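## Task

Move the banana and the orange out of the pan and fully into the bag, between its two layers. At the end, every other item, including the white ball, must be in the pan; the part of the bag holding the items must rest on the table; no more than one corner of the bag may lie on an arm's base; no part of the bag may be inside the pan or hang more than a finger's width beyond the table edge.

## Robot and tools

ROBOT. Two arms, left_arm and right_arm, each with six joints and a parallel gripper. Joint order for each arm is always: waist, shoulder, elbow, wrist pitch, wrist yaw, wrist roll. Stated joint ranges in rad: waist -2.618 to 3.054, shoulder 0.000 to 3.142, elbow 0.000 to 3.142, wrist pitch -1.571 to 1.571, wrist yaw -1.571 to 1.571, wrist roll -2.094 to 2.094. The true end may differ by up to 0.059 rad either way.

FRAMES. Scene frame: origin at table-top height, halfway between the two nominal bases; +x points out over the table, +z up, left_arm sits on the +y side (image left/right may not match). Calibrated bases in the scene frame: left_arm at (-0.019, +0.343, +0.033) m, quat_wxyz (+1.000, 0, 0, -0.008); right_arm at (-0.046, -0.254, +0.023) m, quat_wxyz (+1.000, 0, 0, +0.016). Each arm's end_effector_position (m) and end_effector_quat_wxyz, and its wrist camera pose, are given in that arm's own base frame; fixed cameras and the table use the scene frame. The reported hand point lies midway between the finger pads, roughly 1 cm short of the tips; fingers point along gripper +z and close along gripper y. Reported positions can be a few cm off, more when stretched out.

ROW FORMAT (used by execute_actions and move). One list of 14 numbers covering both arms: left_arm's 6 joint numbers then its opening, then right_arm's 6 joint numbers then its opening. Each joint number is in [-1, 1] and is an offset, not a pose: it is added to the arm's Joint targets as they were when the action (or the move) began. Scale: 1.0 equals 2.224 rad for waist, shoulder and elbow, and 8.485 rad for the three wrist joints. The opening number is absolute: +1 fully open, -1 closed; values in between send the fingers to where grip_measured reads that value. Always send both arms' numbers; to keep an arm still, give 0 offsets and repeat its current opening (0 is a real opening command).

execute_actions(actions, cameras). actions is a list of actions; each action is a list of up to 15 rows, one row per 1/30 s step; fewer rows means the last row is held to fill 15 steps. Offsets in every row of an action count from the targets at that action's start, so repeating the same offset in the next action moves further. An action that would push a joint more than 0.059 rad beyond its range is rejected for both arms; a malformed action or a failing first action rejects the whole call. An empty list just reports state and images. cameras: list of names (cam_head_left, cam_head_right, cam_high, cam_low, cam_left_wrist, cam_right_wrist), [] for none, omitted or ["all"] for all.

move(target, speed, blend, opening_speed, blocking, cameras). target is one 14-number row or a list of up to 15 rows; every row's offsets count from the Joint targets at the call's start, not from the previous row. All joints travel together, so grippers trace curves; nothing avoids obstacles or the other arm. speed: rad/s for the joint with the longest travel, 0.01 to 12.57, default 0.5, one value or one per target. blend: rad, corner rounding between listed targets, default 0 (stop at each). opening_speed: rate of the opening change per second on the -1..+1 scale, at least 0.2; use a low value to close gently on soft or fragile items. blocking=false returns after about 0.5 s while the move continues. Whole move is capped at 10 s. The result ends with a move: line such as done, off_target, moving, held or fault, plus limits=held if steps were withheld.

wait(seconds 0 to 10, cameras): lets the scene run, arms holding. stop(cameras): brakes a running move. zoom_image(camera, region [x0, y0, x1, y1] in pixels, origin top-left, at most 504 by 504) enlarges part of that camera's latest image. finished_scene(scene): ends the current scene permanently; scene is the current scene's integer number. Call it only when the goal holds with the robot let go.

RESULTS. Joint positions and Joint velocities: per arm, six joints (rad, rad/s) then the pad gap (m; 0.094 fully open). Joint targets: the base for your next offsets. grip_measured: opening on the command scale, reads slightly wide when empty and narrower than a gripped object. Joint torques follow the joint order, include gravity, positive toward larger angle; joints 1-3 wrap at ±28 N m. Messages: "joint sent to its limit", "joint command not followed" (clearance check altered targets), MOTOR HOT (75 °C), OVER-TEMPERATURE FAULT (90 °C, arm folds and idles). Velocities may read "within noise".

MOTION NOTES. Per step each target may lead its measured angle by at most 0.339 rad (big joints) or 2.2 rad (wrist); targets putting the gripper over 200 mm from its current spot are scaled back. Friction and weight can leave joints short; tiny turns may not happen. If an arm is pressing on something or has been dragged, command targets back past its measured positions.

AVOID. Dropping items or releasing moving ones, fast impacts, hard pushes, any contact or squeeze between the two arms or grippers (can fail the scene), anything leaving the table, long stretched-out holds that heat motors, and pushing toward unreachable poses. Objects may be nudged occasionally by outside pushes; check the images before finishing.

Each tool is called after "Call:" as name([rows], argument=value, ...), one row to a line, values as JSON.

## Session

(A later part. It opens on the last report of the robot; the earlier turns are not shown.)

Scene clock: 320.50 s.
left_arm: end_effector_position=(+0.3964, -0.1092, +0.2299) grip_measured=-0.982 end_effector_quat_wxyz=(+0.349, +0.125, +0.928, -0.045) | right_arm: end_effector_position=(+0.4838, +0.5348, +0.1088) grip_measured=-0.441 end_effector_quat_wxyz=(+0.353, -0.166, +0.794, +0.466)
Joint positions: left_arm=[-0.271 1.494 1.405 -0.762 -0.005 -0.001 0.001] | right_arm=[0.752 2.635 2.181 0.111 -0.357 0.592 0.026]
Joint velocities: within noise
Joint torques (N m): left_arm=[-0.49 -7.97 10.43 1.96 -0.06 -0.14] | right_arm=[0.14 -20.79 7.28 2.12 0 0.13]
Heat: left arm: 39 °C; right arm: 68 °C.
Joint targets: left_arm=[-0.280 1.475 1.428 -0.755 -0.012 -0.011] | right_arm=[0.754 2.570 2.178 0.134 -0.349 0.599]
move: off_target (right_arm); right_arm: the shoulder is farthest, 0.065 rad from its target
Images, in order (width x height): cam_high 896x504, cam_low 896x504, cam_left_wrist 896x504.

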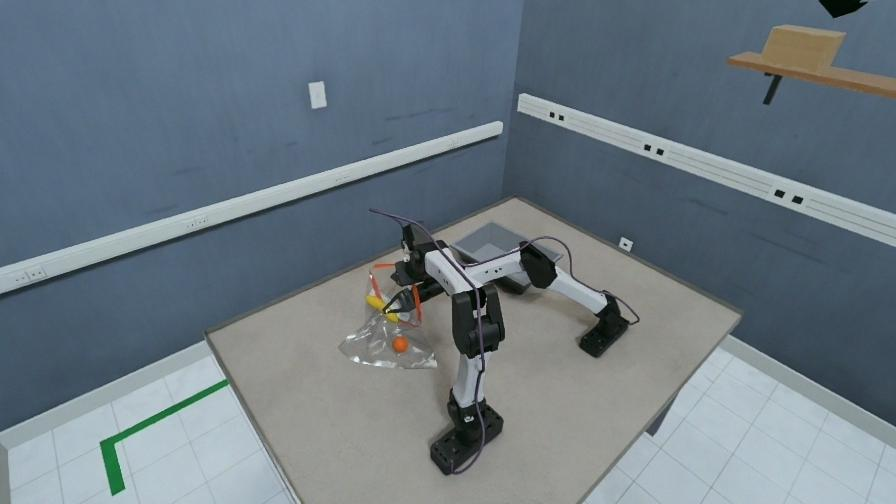

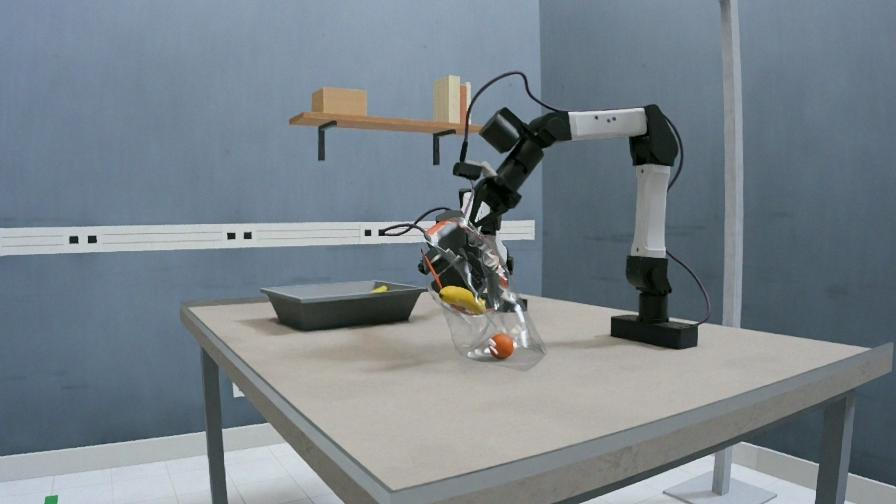

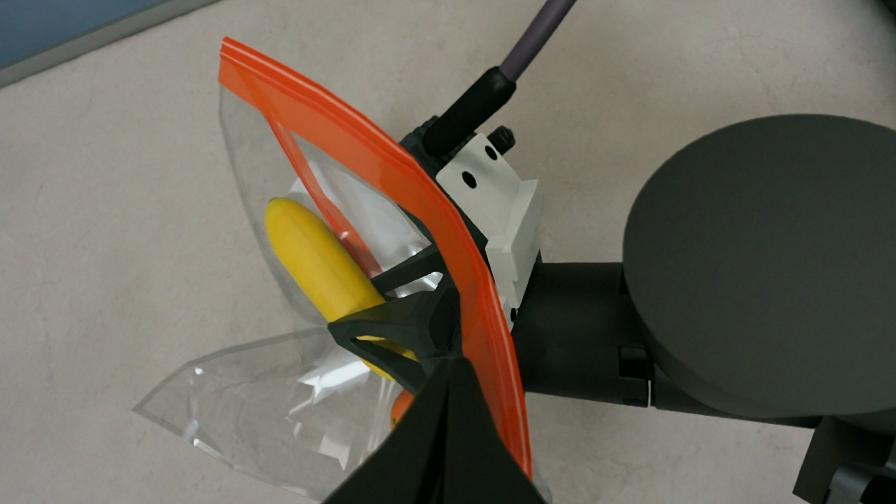

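Call:
move(target=[0,0,0,0,0,0,-1,-0.0108,0.0764,0.1373,-0.0251,-0.0414,-0.0293,-0.6], speed=0.25, cameras=["cam_low","cam_left_wrist","cam_high"])

Call:
zoom_image(camera="cam_high", region=[320, 230, 480, 390])

Call:
zoom_image(camera="cam_low", region=[400, 200, 560, 380])

Scene clock: 322.87 s.
left_arm: end_effector_position=(+0.3964, -0.1092, +0.2299) grip_measured=-0.982 end_effector_quat_wxyz=(+0.349, +0.125, +0.928, -0.045) | right_arm: end_effector_position=(+0.4503, +0.5559, +0.1405) grip_measured=-0.441 end_effector_quat_wxyz=(+0.314, -0.334, +0.724, +0.516)
Joint positions: left_arm=[-0.271 1.494 1.405 -0.762 -0.005 -0.001 0.001] | right_arm=[0.737 2.723 2.452 -0.086 -0.688 0.36 0.026]
Joint velocities: within noise
Joint torques (N m): left_arm=[-0.47 -7.94 10.43 1.96 -0.06 -0.14] | right_arm=[-0.59 -14 10.62 1.85 -0.26 -0.09]
Heat: left arm: 39 °C; right arm: 69 °C.
Joint targets: left_arm=[-0.280 1.475 1.428 -0.755 -0.012 -0.011] | right_arm=[0.730 2.740 2.484 -0.079 -0.701 0.350]
move: done
Images, in order (width x height): cam_high 896x504, cam_low 896x504, cam_left_wrist 896x504.

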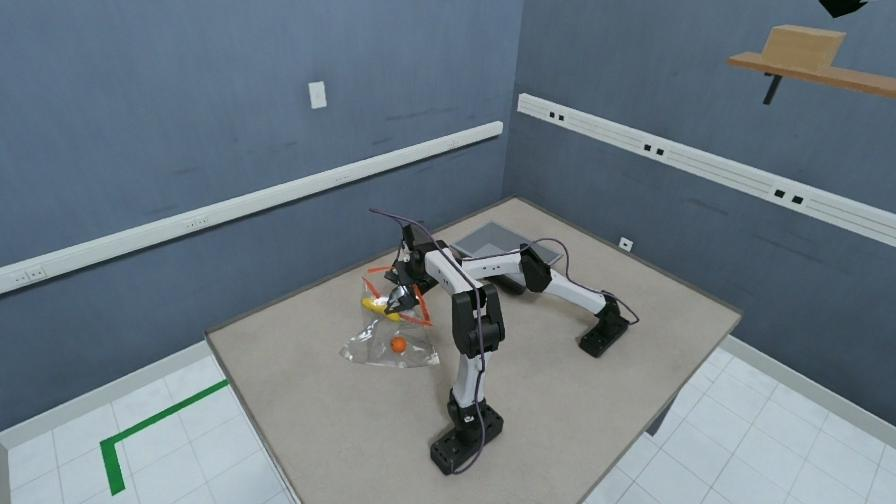

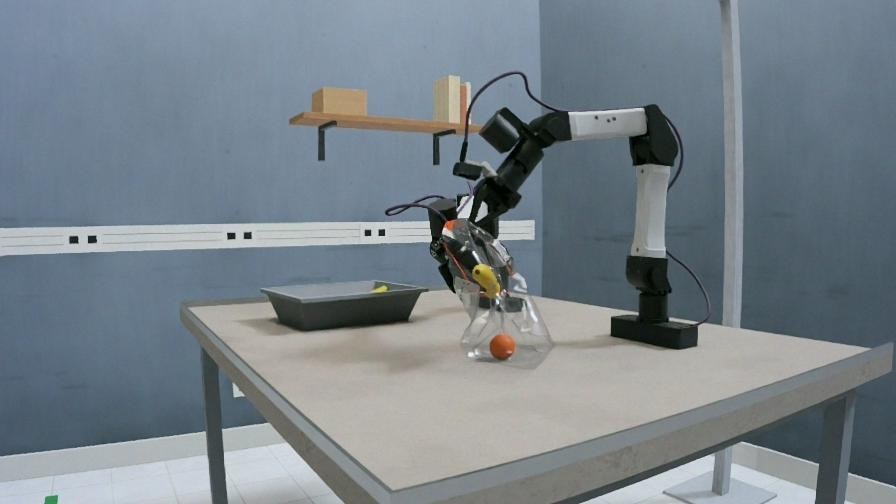

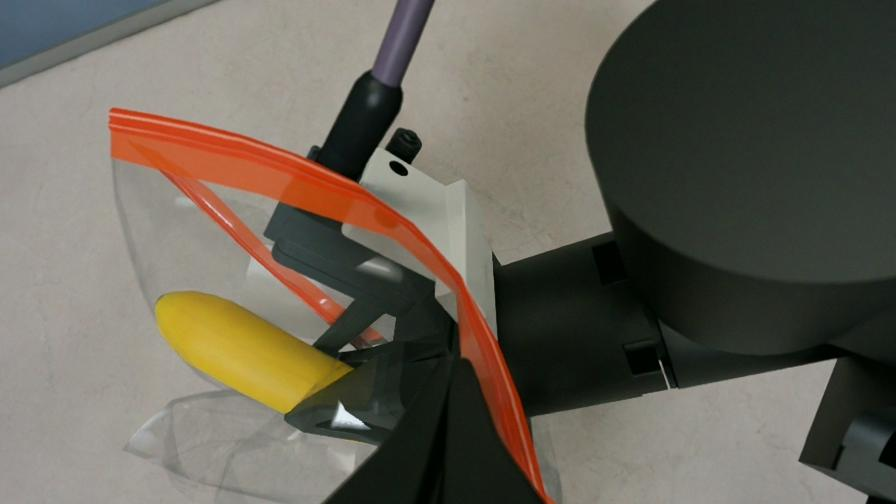

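Scaled by 3.150 from the camera's 896x504 image, which has a finer 1280x720 frame.

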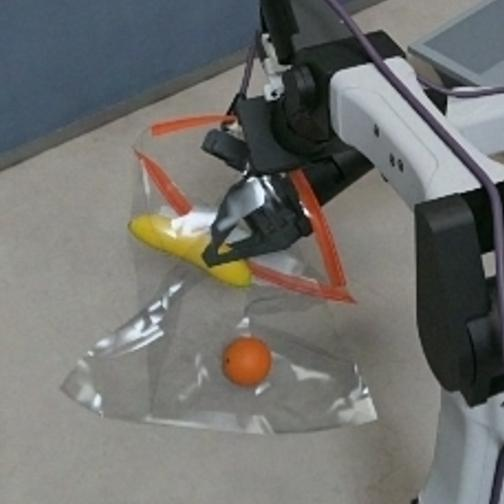

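Scaled by 2.800 from the camera's 896x504 image, which has a finer 1280x720 frame.

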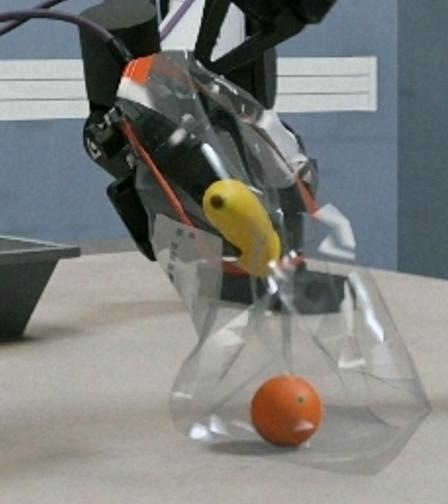

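Call:
move(target=[0,0,0,0,0,0,-1,0.0065,0.0614,-0.0036,0.0017,0,-0.0412,-0.6], speed=0.2, cameras=["cam_low","cam_left_wrist","cam_high","cam_right_wrist"])

Call:
zoom_image(camera="cam_high", region=[320, 230, 480, 390])

Call:
zoom_image(camera="cam_low", region=[400, 200, 560, 380])

Scene clock: 325.87 s.
left_arm: end_effector_position=(+0.3964, -0.1092, +0.2299) grip_measured=-0.982 end_effector_quat_wxyz=(+0.349, +0.125, +0.928, -0.045) | right_arm: end_effector_position=(+0.4483, +0.5546, +0.0481) grip_measured=-0.441 end_effector_quat_wxyz=(+0.346, -0.450, +0.691, +0.447)
Joint positions: left_arm=[-0.271 1.494 1.405 -0.762 -0.005 -0.001 0.001] | right_arm=[0.737 2.86 2.452 -0.079 -0.691 0.01 0.026]
Joint velocities: within noise
Joint torques (N m): left_arm=[-0.46 -7.97 10.4 1.95 -0.05 -0.14] | right_arm=[0.8 -14.28 9.72 1.86 -0.29 -0.07]
Heat: left arm: 39 °C; right arm: 69 °C.
Joint targets: left_arm=[-0.280 1.475 1.428 -0.755 -0.012 -0.011] | right_arm=[0.745 2.876 2.476 -0.065 -0.701 0.001]
move: done
Images, in order (width x height): cam_high 896x504, cam_low 896x504, cam_left_wrist 896x504, cam_right_wrist 896x504.

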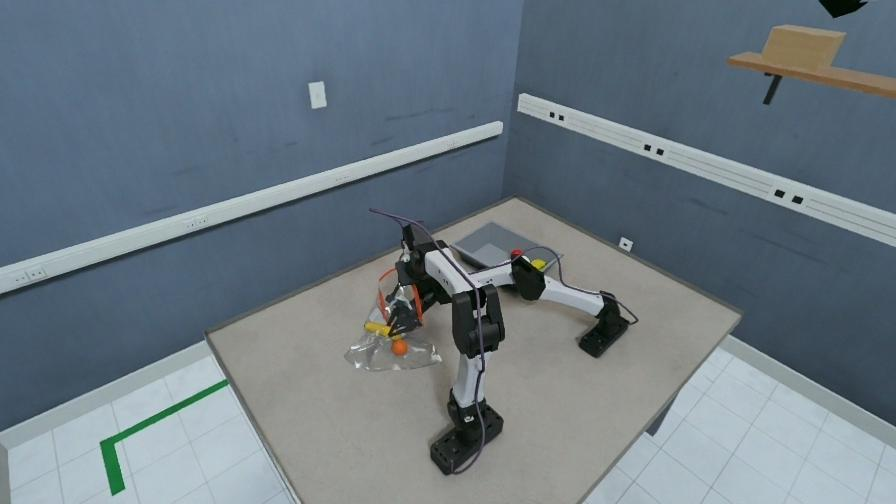

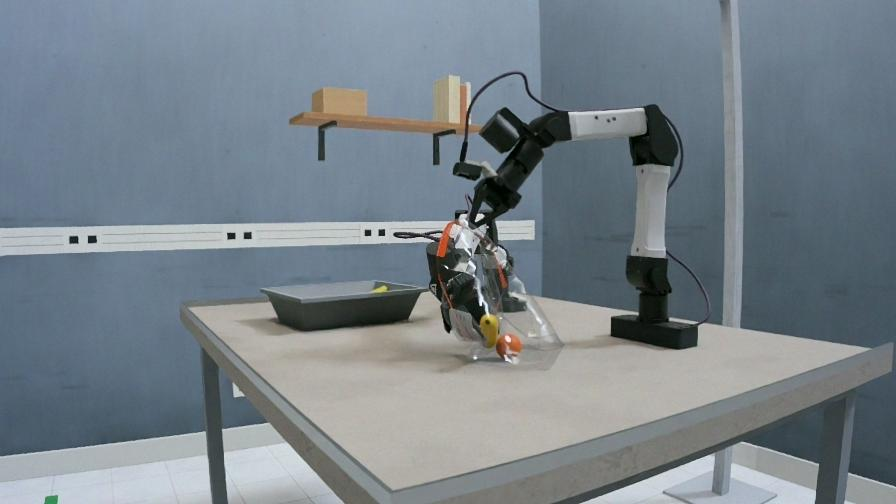

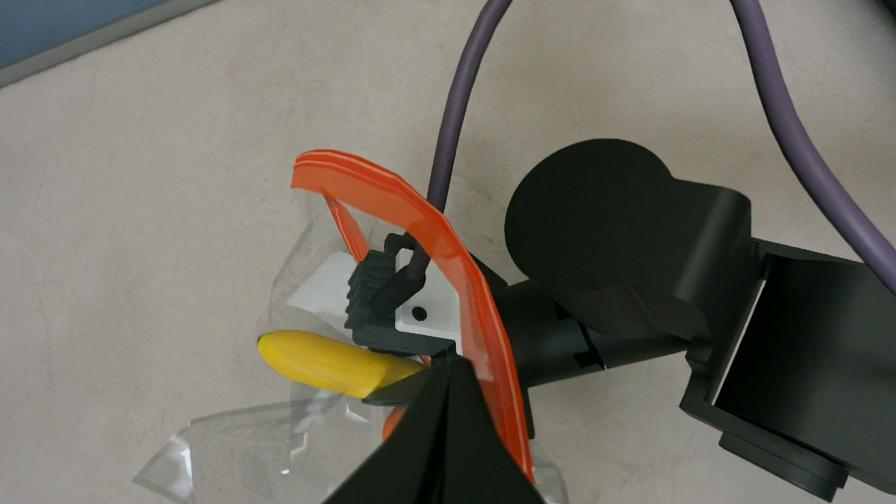

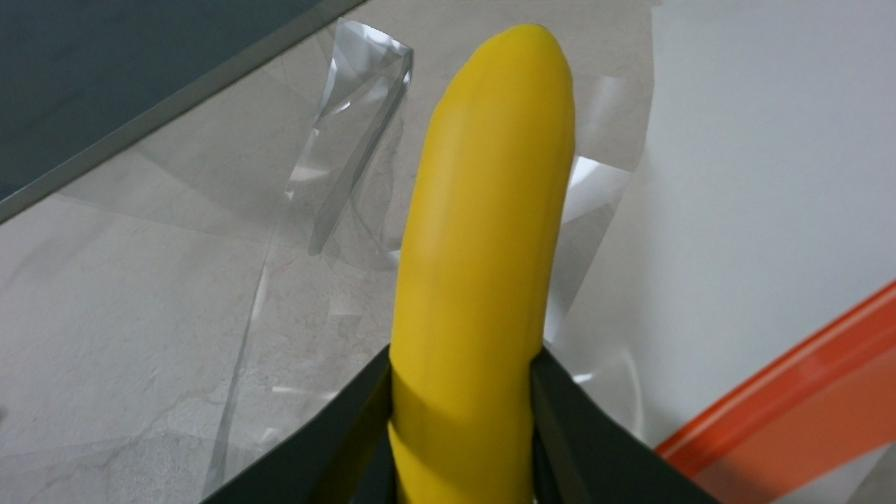

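Scaled by 3.150 from the camera's 896x504 image, which has a finer 1280x720 frame.

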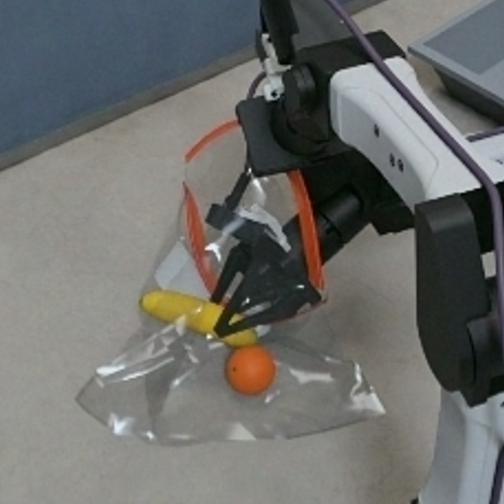

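Scaled by 2.800 from the camera's 896x504 image, which has a finer 1280x720 frame.

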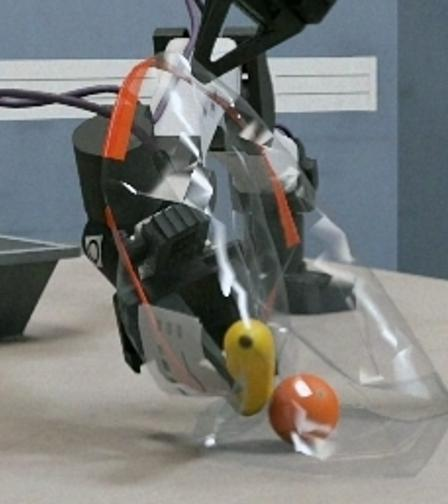

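Call:
move(target=[0,0,0,0,0,0,-1,0,0.0165,0,-0.008,0,-0.015,-0.6], speed=0.15, cameras=["cam_high"])

Call:
zoom_image(camera="cam_high", region=[320, 230, 480, 390])

Scene clock: 327.53 s.
left_arm: end_effector_position=(+0.3964, -0.1092, +0.2299) grip_measured=-0.982 end_effector_quat_wxyz=(+0.349, +0.125, +0.928, -0.045) | right_arm: end_effector_position=(+0.4437, +0.5517, +0.0282) grip_measured=-0.441 end_effector_quat_wxyz=(+0.350, -0.491, +0.675, +0.425)
Joint positions: left_arm=[-0.271 1.494 1.405 -0.762 -0.005 -0.001 0.001] | right_arm=[0.737 2.882 2.454 -0.112 -0.698 -0.115 0.026]
Joint velocities: within noise
Joint torques (N m): left_arm=[-0.43 -7.91 10.44 1.96 -0.08 -0.14] | right_arm=[0.81 -13 9.5 1.51 -0.27 -0.1]
Heat: left arm: 39 °C; right arm: 69 °C.
Joint targets: left_arm=[-0.280 1.475 1.428 -0.755 -0.012 -0.011] | right_arm=[0.745 2.913 2.476 -0.133 -0.701 -0.126]
move: done
Images, in order (width x height): cam_high 896x504.

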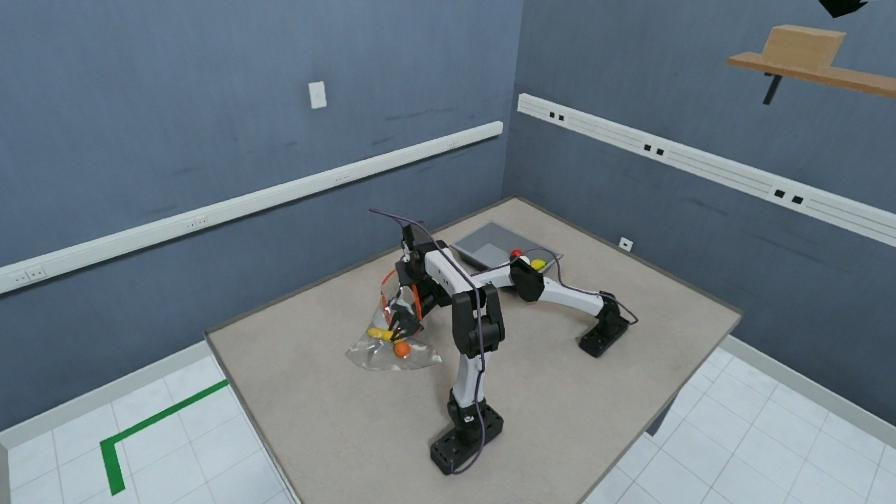

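Scaled by 3.150 from the camera's 896x504 image, which has a finer 1280x720 frame.

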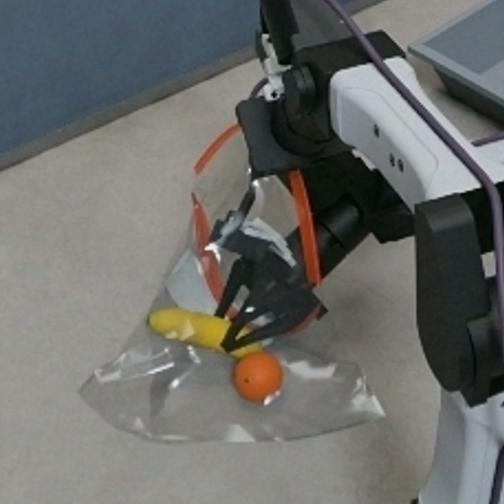

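Call:
move(target=[0,0,0,0,0,0,-1,0,0,0,0,0,0,0.0], opening_speed=0.3, cameras=["cam_high","cam_low","cam_right_wrist"])

Call:
zoom_image(camera="cam_high", region=[320, 230, 480, 390])

Call:
zoom_image(camera="cam_low", region=[400, 200, 560, 380])

Scene clock: 329.97 s.
left_arm: end_effector_position=(+0.3964, -0.1092, +0.2299) grip_measured=-0.982 end_effector_quat_wxyz=(+0.349, +0.125, +0.928, -0.045) | right_arm: end_effector_position=(+0.4416, +0.5498, +0.0184) grip_measured=-0.001 end_effector_quat_wxyz=(+0.339, -0.491, +0.682, +0.423)
Joint positions: left_arm=[-0.271 1.494 1.405 -0.762 -0.005 -0.001 0.001] | right_arm=[0.737 2.892 2.454 -0.13 -0.699 -0.118 0.047]
Joint velocities: within noise
Joint torques (N m): left_arm=[-0.47 -7.95 10.43 1.96 -0.06 -0.14] | right_arm=[0.8 -13.86 9.37 1.66 -0.24 -0.05]
Heat: left arm: 39 °C; right arm: 69 °C.
Joint targets: left_arm=[-0.280 1.475 1.428 -0.755 -0.012 -0.011] | right_arm=[0.745 2.913 2.476 -0.133 -0.701 -0.126]
move: done
Images, in order (width x height): cam_high 896x504, cam_low 896x504, cam_right_wrist 896x504.

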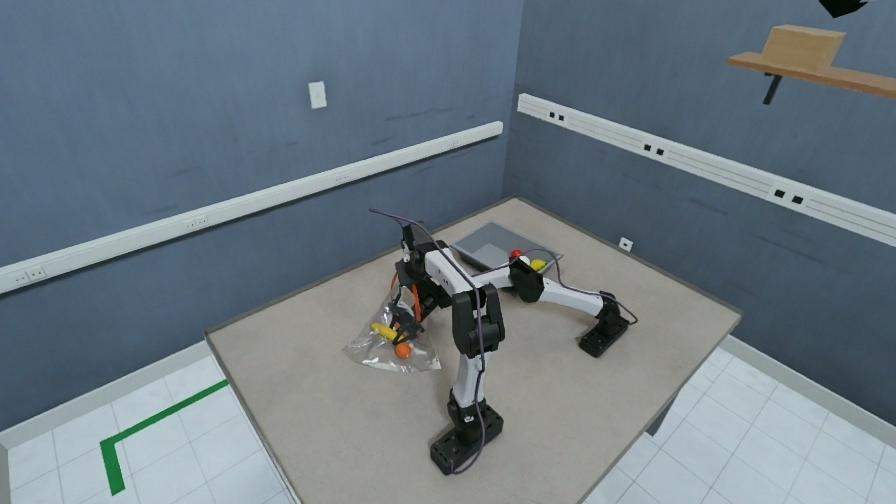

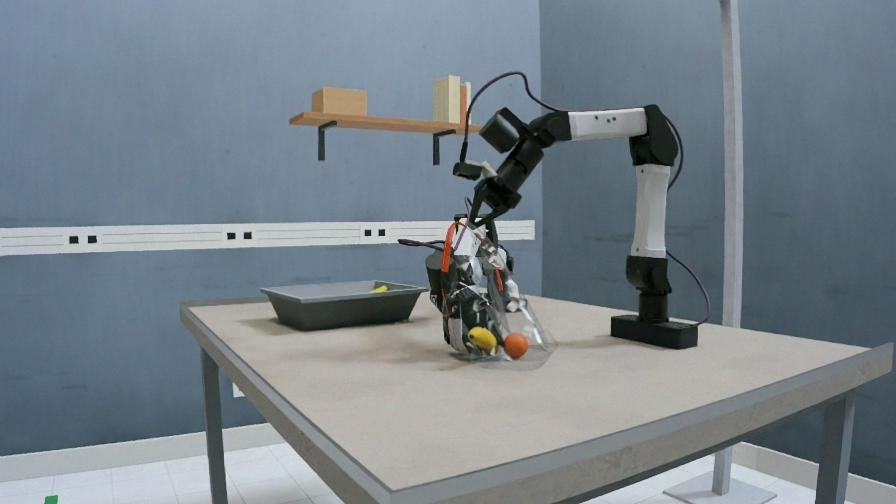

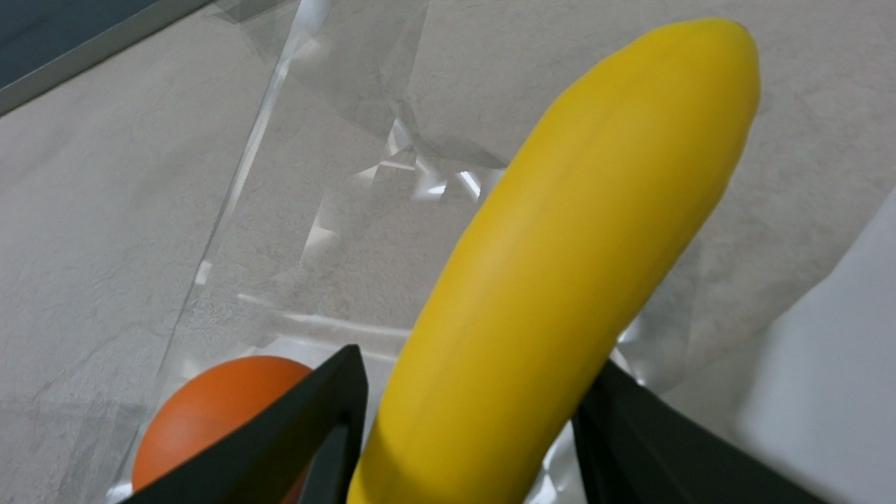

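Scaled by 3.150 from the camera's 896x504 image, which has a finer 1280x720 frame.

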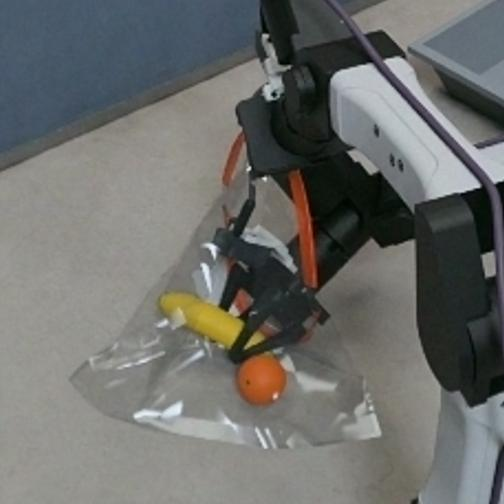

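Scaled by 2.800 from the camera's 896x504 image, which has a finer 1280x720 frame.

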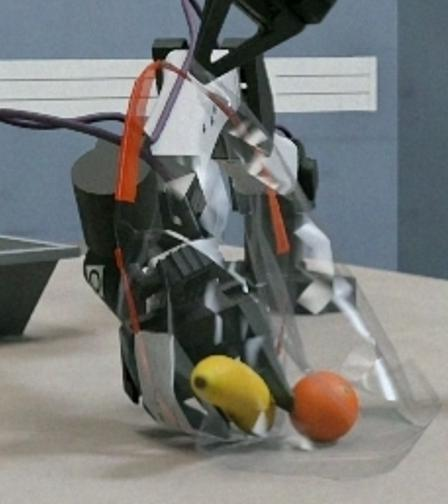

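Call:
move([
  [0,0,0,0,0,0,-1,0,0,0,0,0,0,0.1],
  [0,0,0,0,0,0,-1,0,-0.06,0,0,0,0,0.1],
], speed=0.2, opening_speed=0.4, cameras=["cam_high","cam_low","cam_right_wrist"])

Call:
zoom_image(camera="cam_high", region=[320, 230, 480, 390])

Call:
zoom_image(camera="cam_low", region=[400, 200, 560, 380])

Scene clock: 331.93 s.
left_arm: end_effector_position=(+0.3964, -0.1092, +0.2299) grip_measured=-0.982 end_effector_quat_wxyz=(+0.349, +0.125, +0.928, -0.045) | right_arm: end_effector_position=(+0.4437, +0.5518, +0.0517) grip_measured=+0.099 end_effector_quat_wxyz=(+0.356, -0.493, +0.670, +0.425)
Joint positions: left_arm=[-0.271 1.494 1.405 -0.762 -0.005 -0.001 0.001] | right_arm=[0.737 2.84 2.454 -0.141 -0.699 -0.119 0.052]
Joint velocities: within noise
Joint torques (N m): left_arm=[-0.46 -7.94 10.44 1.96 -0.06 -0.14] | right_arm=[0.8 -21.09 9.46 1.74 -0.23 -0.05]
Heat: left arm: 39 °C; right arm: 70 °C.
Joint targets: left_arm=[-0.280 1.475 1.428 -0.755 -0.012 -0.011] | right_arm=[0.745 2.780 2.476 -0.133 -0.701 -0.126]
move: off_target (right_arm); right_arm: the shoulder is farthest, 0.061 rad from its target
Images, in order (width x height): cam_high 896x504, cam_low 896x504, cam_right_wrist 896x504.

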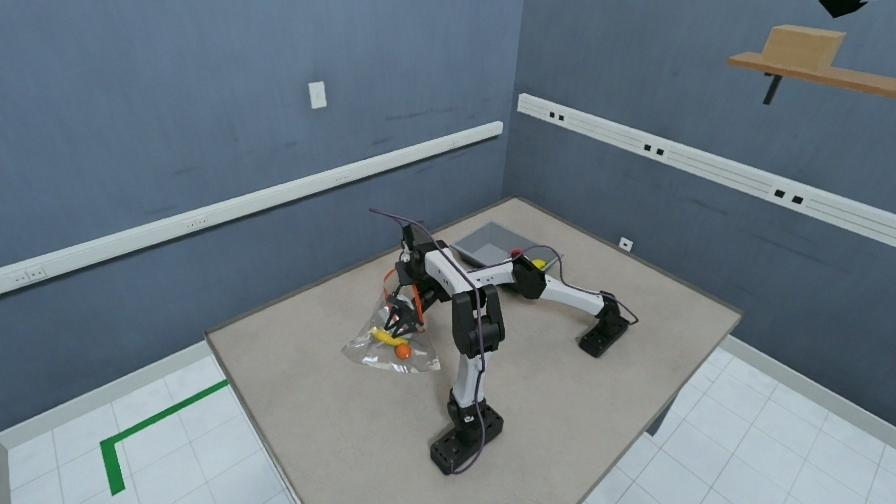

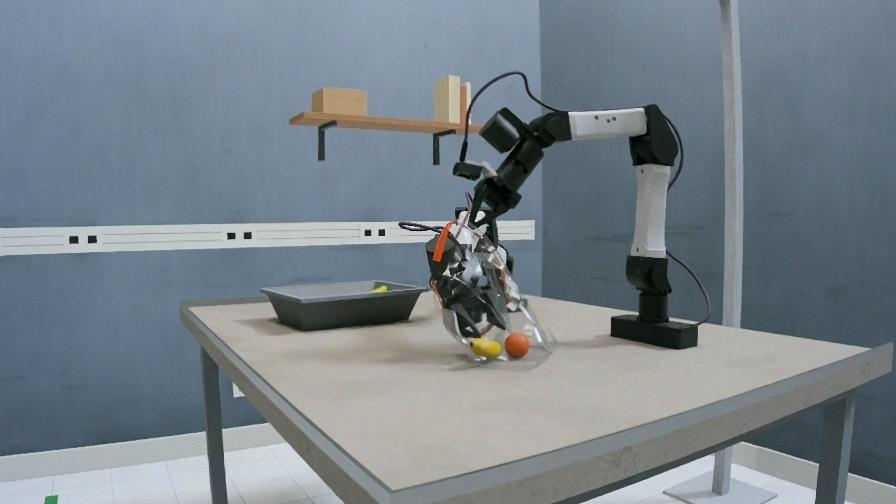

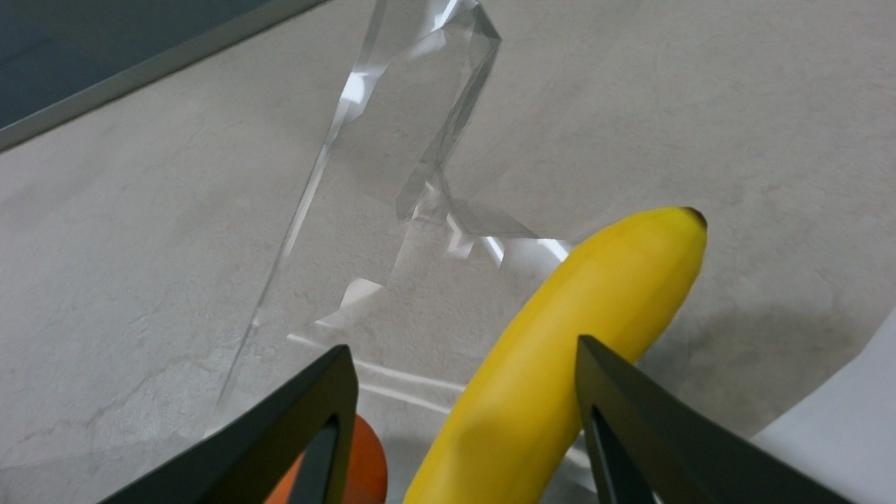

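Scaled by 3.150 from the camera's 896x504 image, which has a finer 1280x720 frame.

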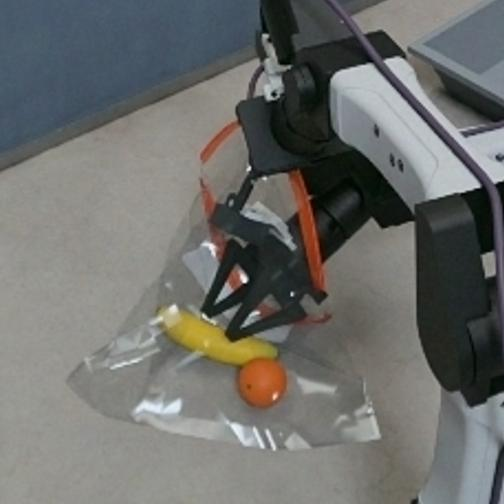

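Scaled by 2.800 from the camera's 896x504 image, which has a finer 1280x720 frame.

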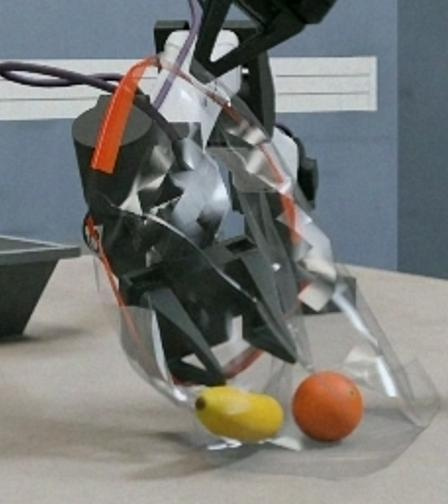

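Call:
move(target=[0,0,0,0,0,0,-1,-0.0045,-0.054,-0.0117,0.0074,0,0.062,-0.4], speed=0.25, opening_speed=0.5, cameras=["cam_high","cam_low","cam_left_wrist"])

Call:
zoom_image(camera="cam_high", region=[320, 230, 480, 390])

Call:
zoom_image(camera="cam_low", region=[400, 200, 560, 380])

Scene clock: 335.07 s.
left_arm: end_effector_position=(+0.3964, -0.1092, +0.2299) grip_measured=-0.982 end_effector_quat_wxyz=(+0.349, +0.125, +0.928, -0.045) | right_arm: end_effector_position=(+0.4486, +0.5562, +0.1359) grip_measured=-0.399 end_effector_quat_wxyz=(+0.298, -0.323, +0.730, +0.523)
Joint positions: left_arm=[-0.271 1.494 1.405 -0.762 -0.005 -0.001 0.001] | right_arm=[0.737 2.73 2.454 -0.092 -0.699 0.393 0.028]
Joint velocities: within noise
Joint torques (N m): left_arm=[-0.49 -7.92 10.45 1.96 -0.07 -0.14] | right_arm=[-0.13 -21.67 7.12 2 -0.17 0.05]
Heat: left arm: 39 °C; right arm: 74 °C.
Joint targets: left_arm=[-0.280 1.475 1.428 -0.755 -0.012 -0.011] | right_arm=[0.735 2.660 2.450 -0.070 -0.701 0.400]
move: off_target (right_arm); right_arm: the shoulder is farthest, 0.070 rad from its target
Images, in order (width x height): cam_high 896x504, cam_low 896x504, cam_left_wrist 896x504.

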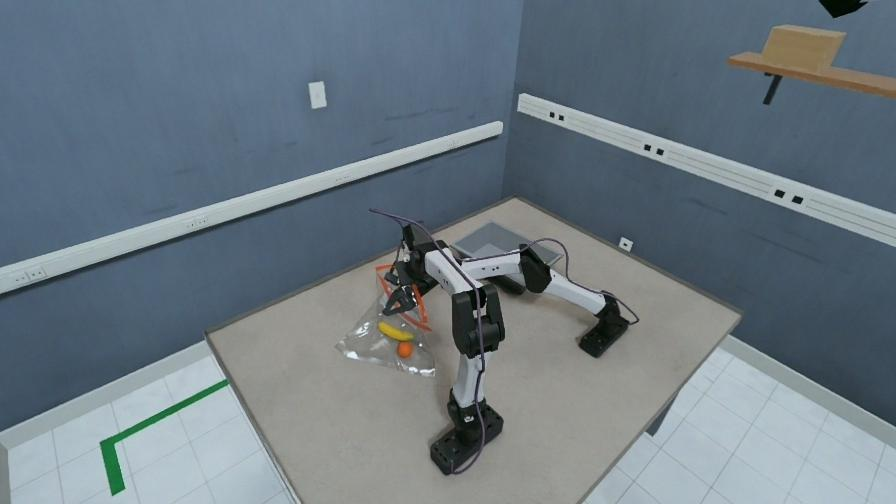

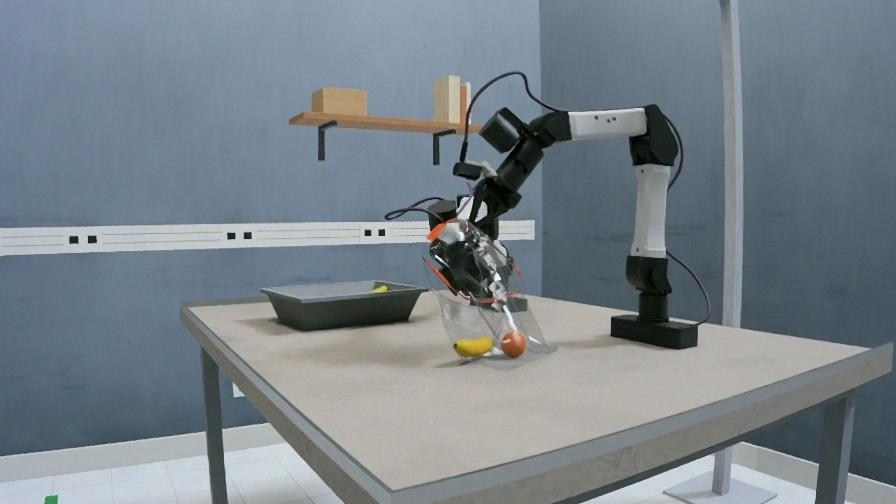

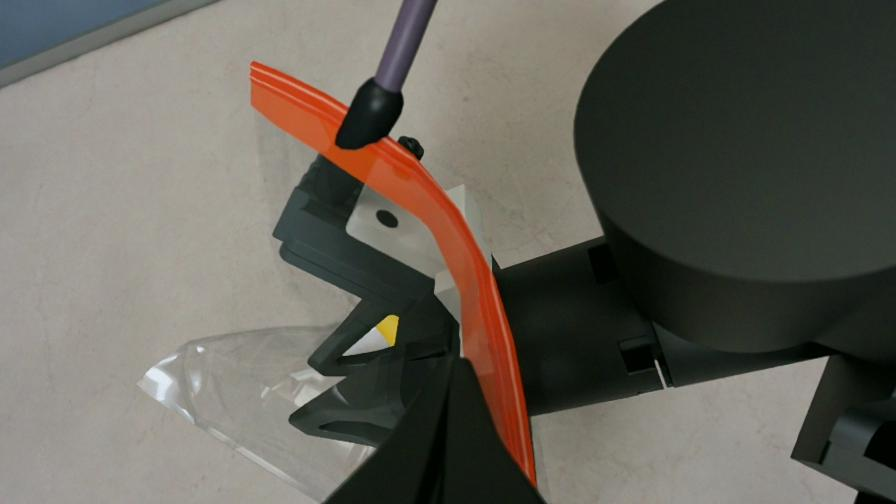

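Scaled by 3.150 from the camera's 896x504 image, which has a finer 1280x720 frame.

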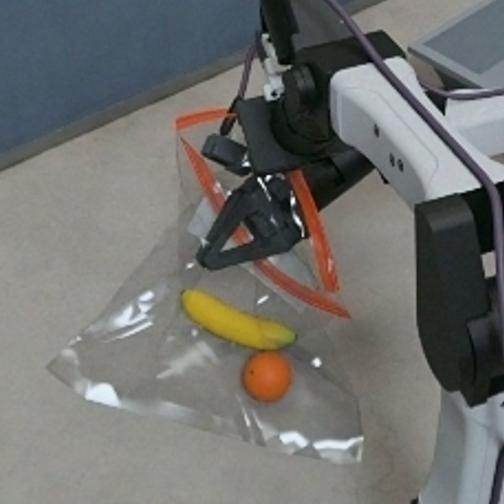

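Scaled by 2.800 from the camera's 896x504 image, which has a finer 1280x720 frame.

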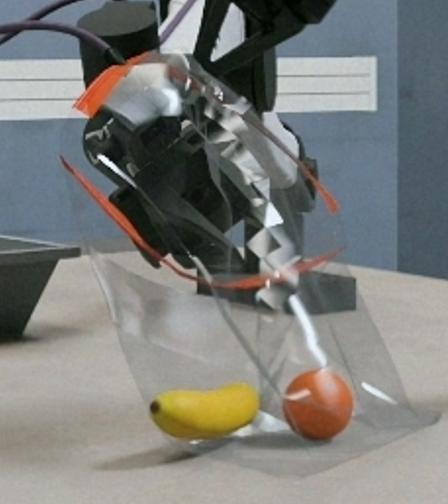

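Call:
move([
  [0,0,0,0,0,0,-1,-0.0022,-0.159,-0.2869,0.0357,0.0415,0.0118,-0.4],
  [0,0,0,0,0,0,-1,-0.0504,-0.38,-0.6452,0.0708,0.0415,-0.0471,-0.4],
], speed=0.35, cameras=["cam_high","cam_low","cam_left_wrist"])

Call:
zoom_image(camera="cam_high", region=[320, 230, 480, 390])

Call:
zoom_image(camera="cam_low", region=[400, 200, 560, 380])

Scene clock: 340.37 s.
left_arm: end_effector_position=(+0.3964, -0.1092, +0.2299) grip_measured=-0.982 end_effector_quat_wxyz=(+0.349, +0.125, +0.928, -0.045) | right_arm: end_effector_position=(+0.3894, +0.3577, +0.1476) grip_measured=-0.399 end_effector_quat_wxyz=(+0.497, -0.343, +0.731, +0.316)
Joint positions: left_arm=[-0.271 1.494 1.405 -0.762 -0.005 -0.001 0.001] | right_arm=[0.629 1.859 1.018 0.509 -0.357 0.009 0.028]
Joint velocities: within noise
Joint torques (N m): left_arm=[-0.49 -7.97 10.43 1.96 -0.06 -0.13] | right_arm=[-0.57 -12.92 6.32 2.09 -0.02 -0.06]
Heat: left arm: 40 °C; right arm: 76 °C. Fold the right arm in close to its base, or ease its load, before you think long.
Joint targets: left_arm=[-0.280 1.475 1.428 -0.755 -0.012 -0.011] | right_arm=[0.623 1.814 1.015 0.531 -0.349 0.000]
MOTOR HOT: the shoulder of the right arm reports 76 °C; the controller's stop level is 90 °C. To cool a motor, set the load down, stop pushing, or move to a pose that needs little force.
move: off_target (right_arm); right_arm: the shoulder is farthest, 0.044 rad from its target
Images, in order (width x height): cam_high 896x504, cam_low 896x504, cam_left_wrist 896x504.

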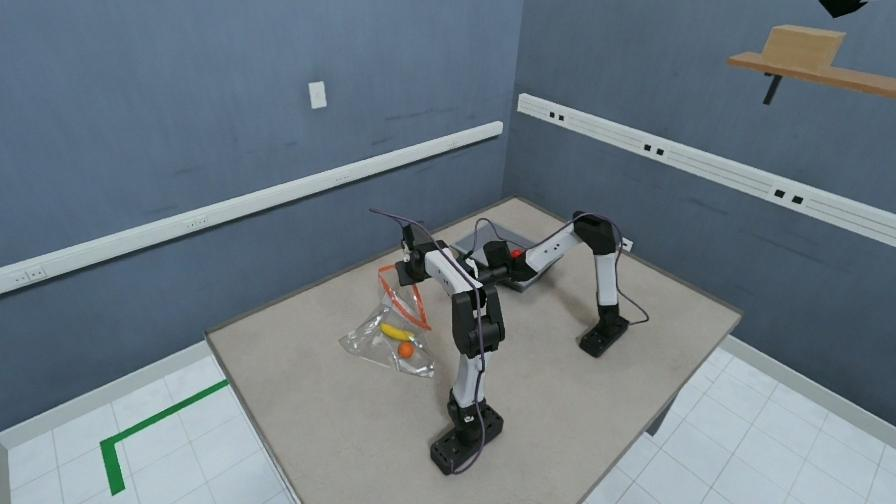

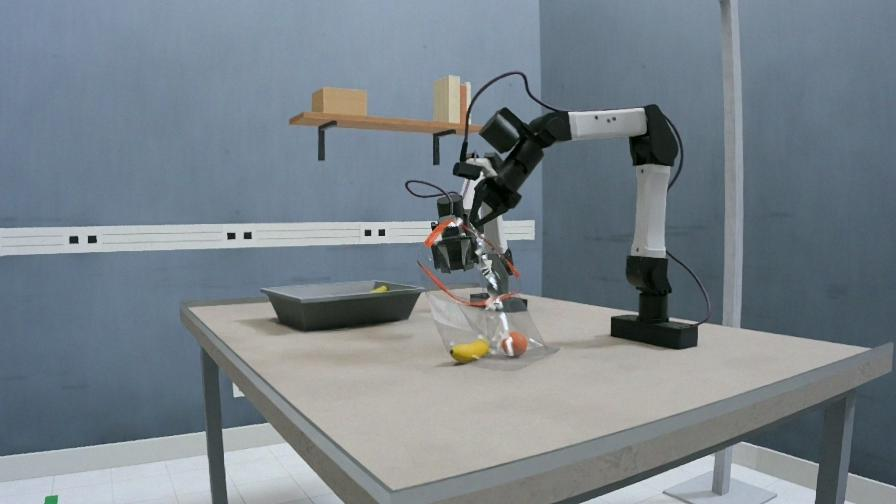

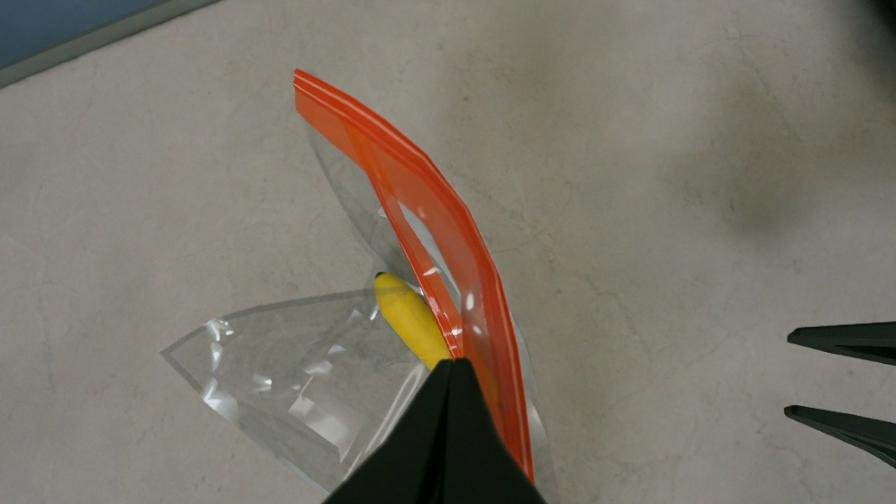

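Scaled by 3.150 from the camera's 896x504 image, which has a finer 1280x720 frame.

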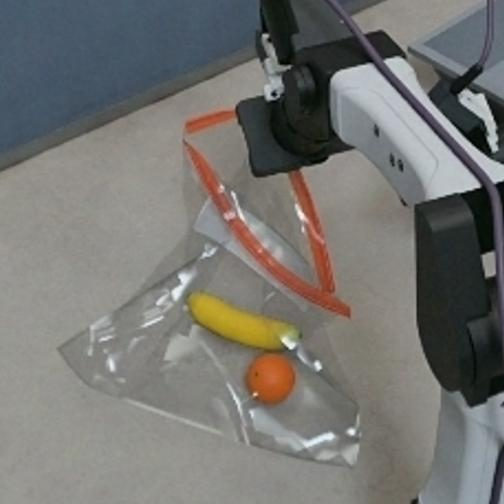

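Scaled by 2.800 from the camera's 896x504 image, which has a finer 1280x720 frame.

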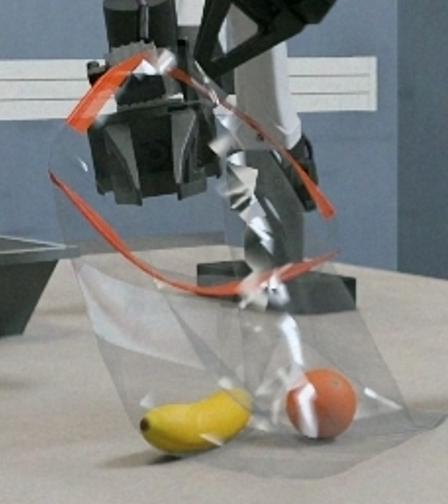

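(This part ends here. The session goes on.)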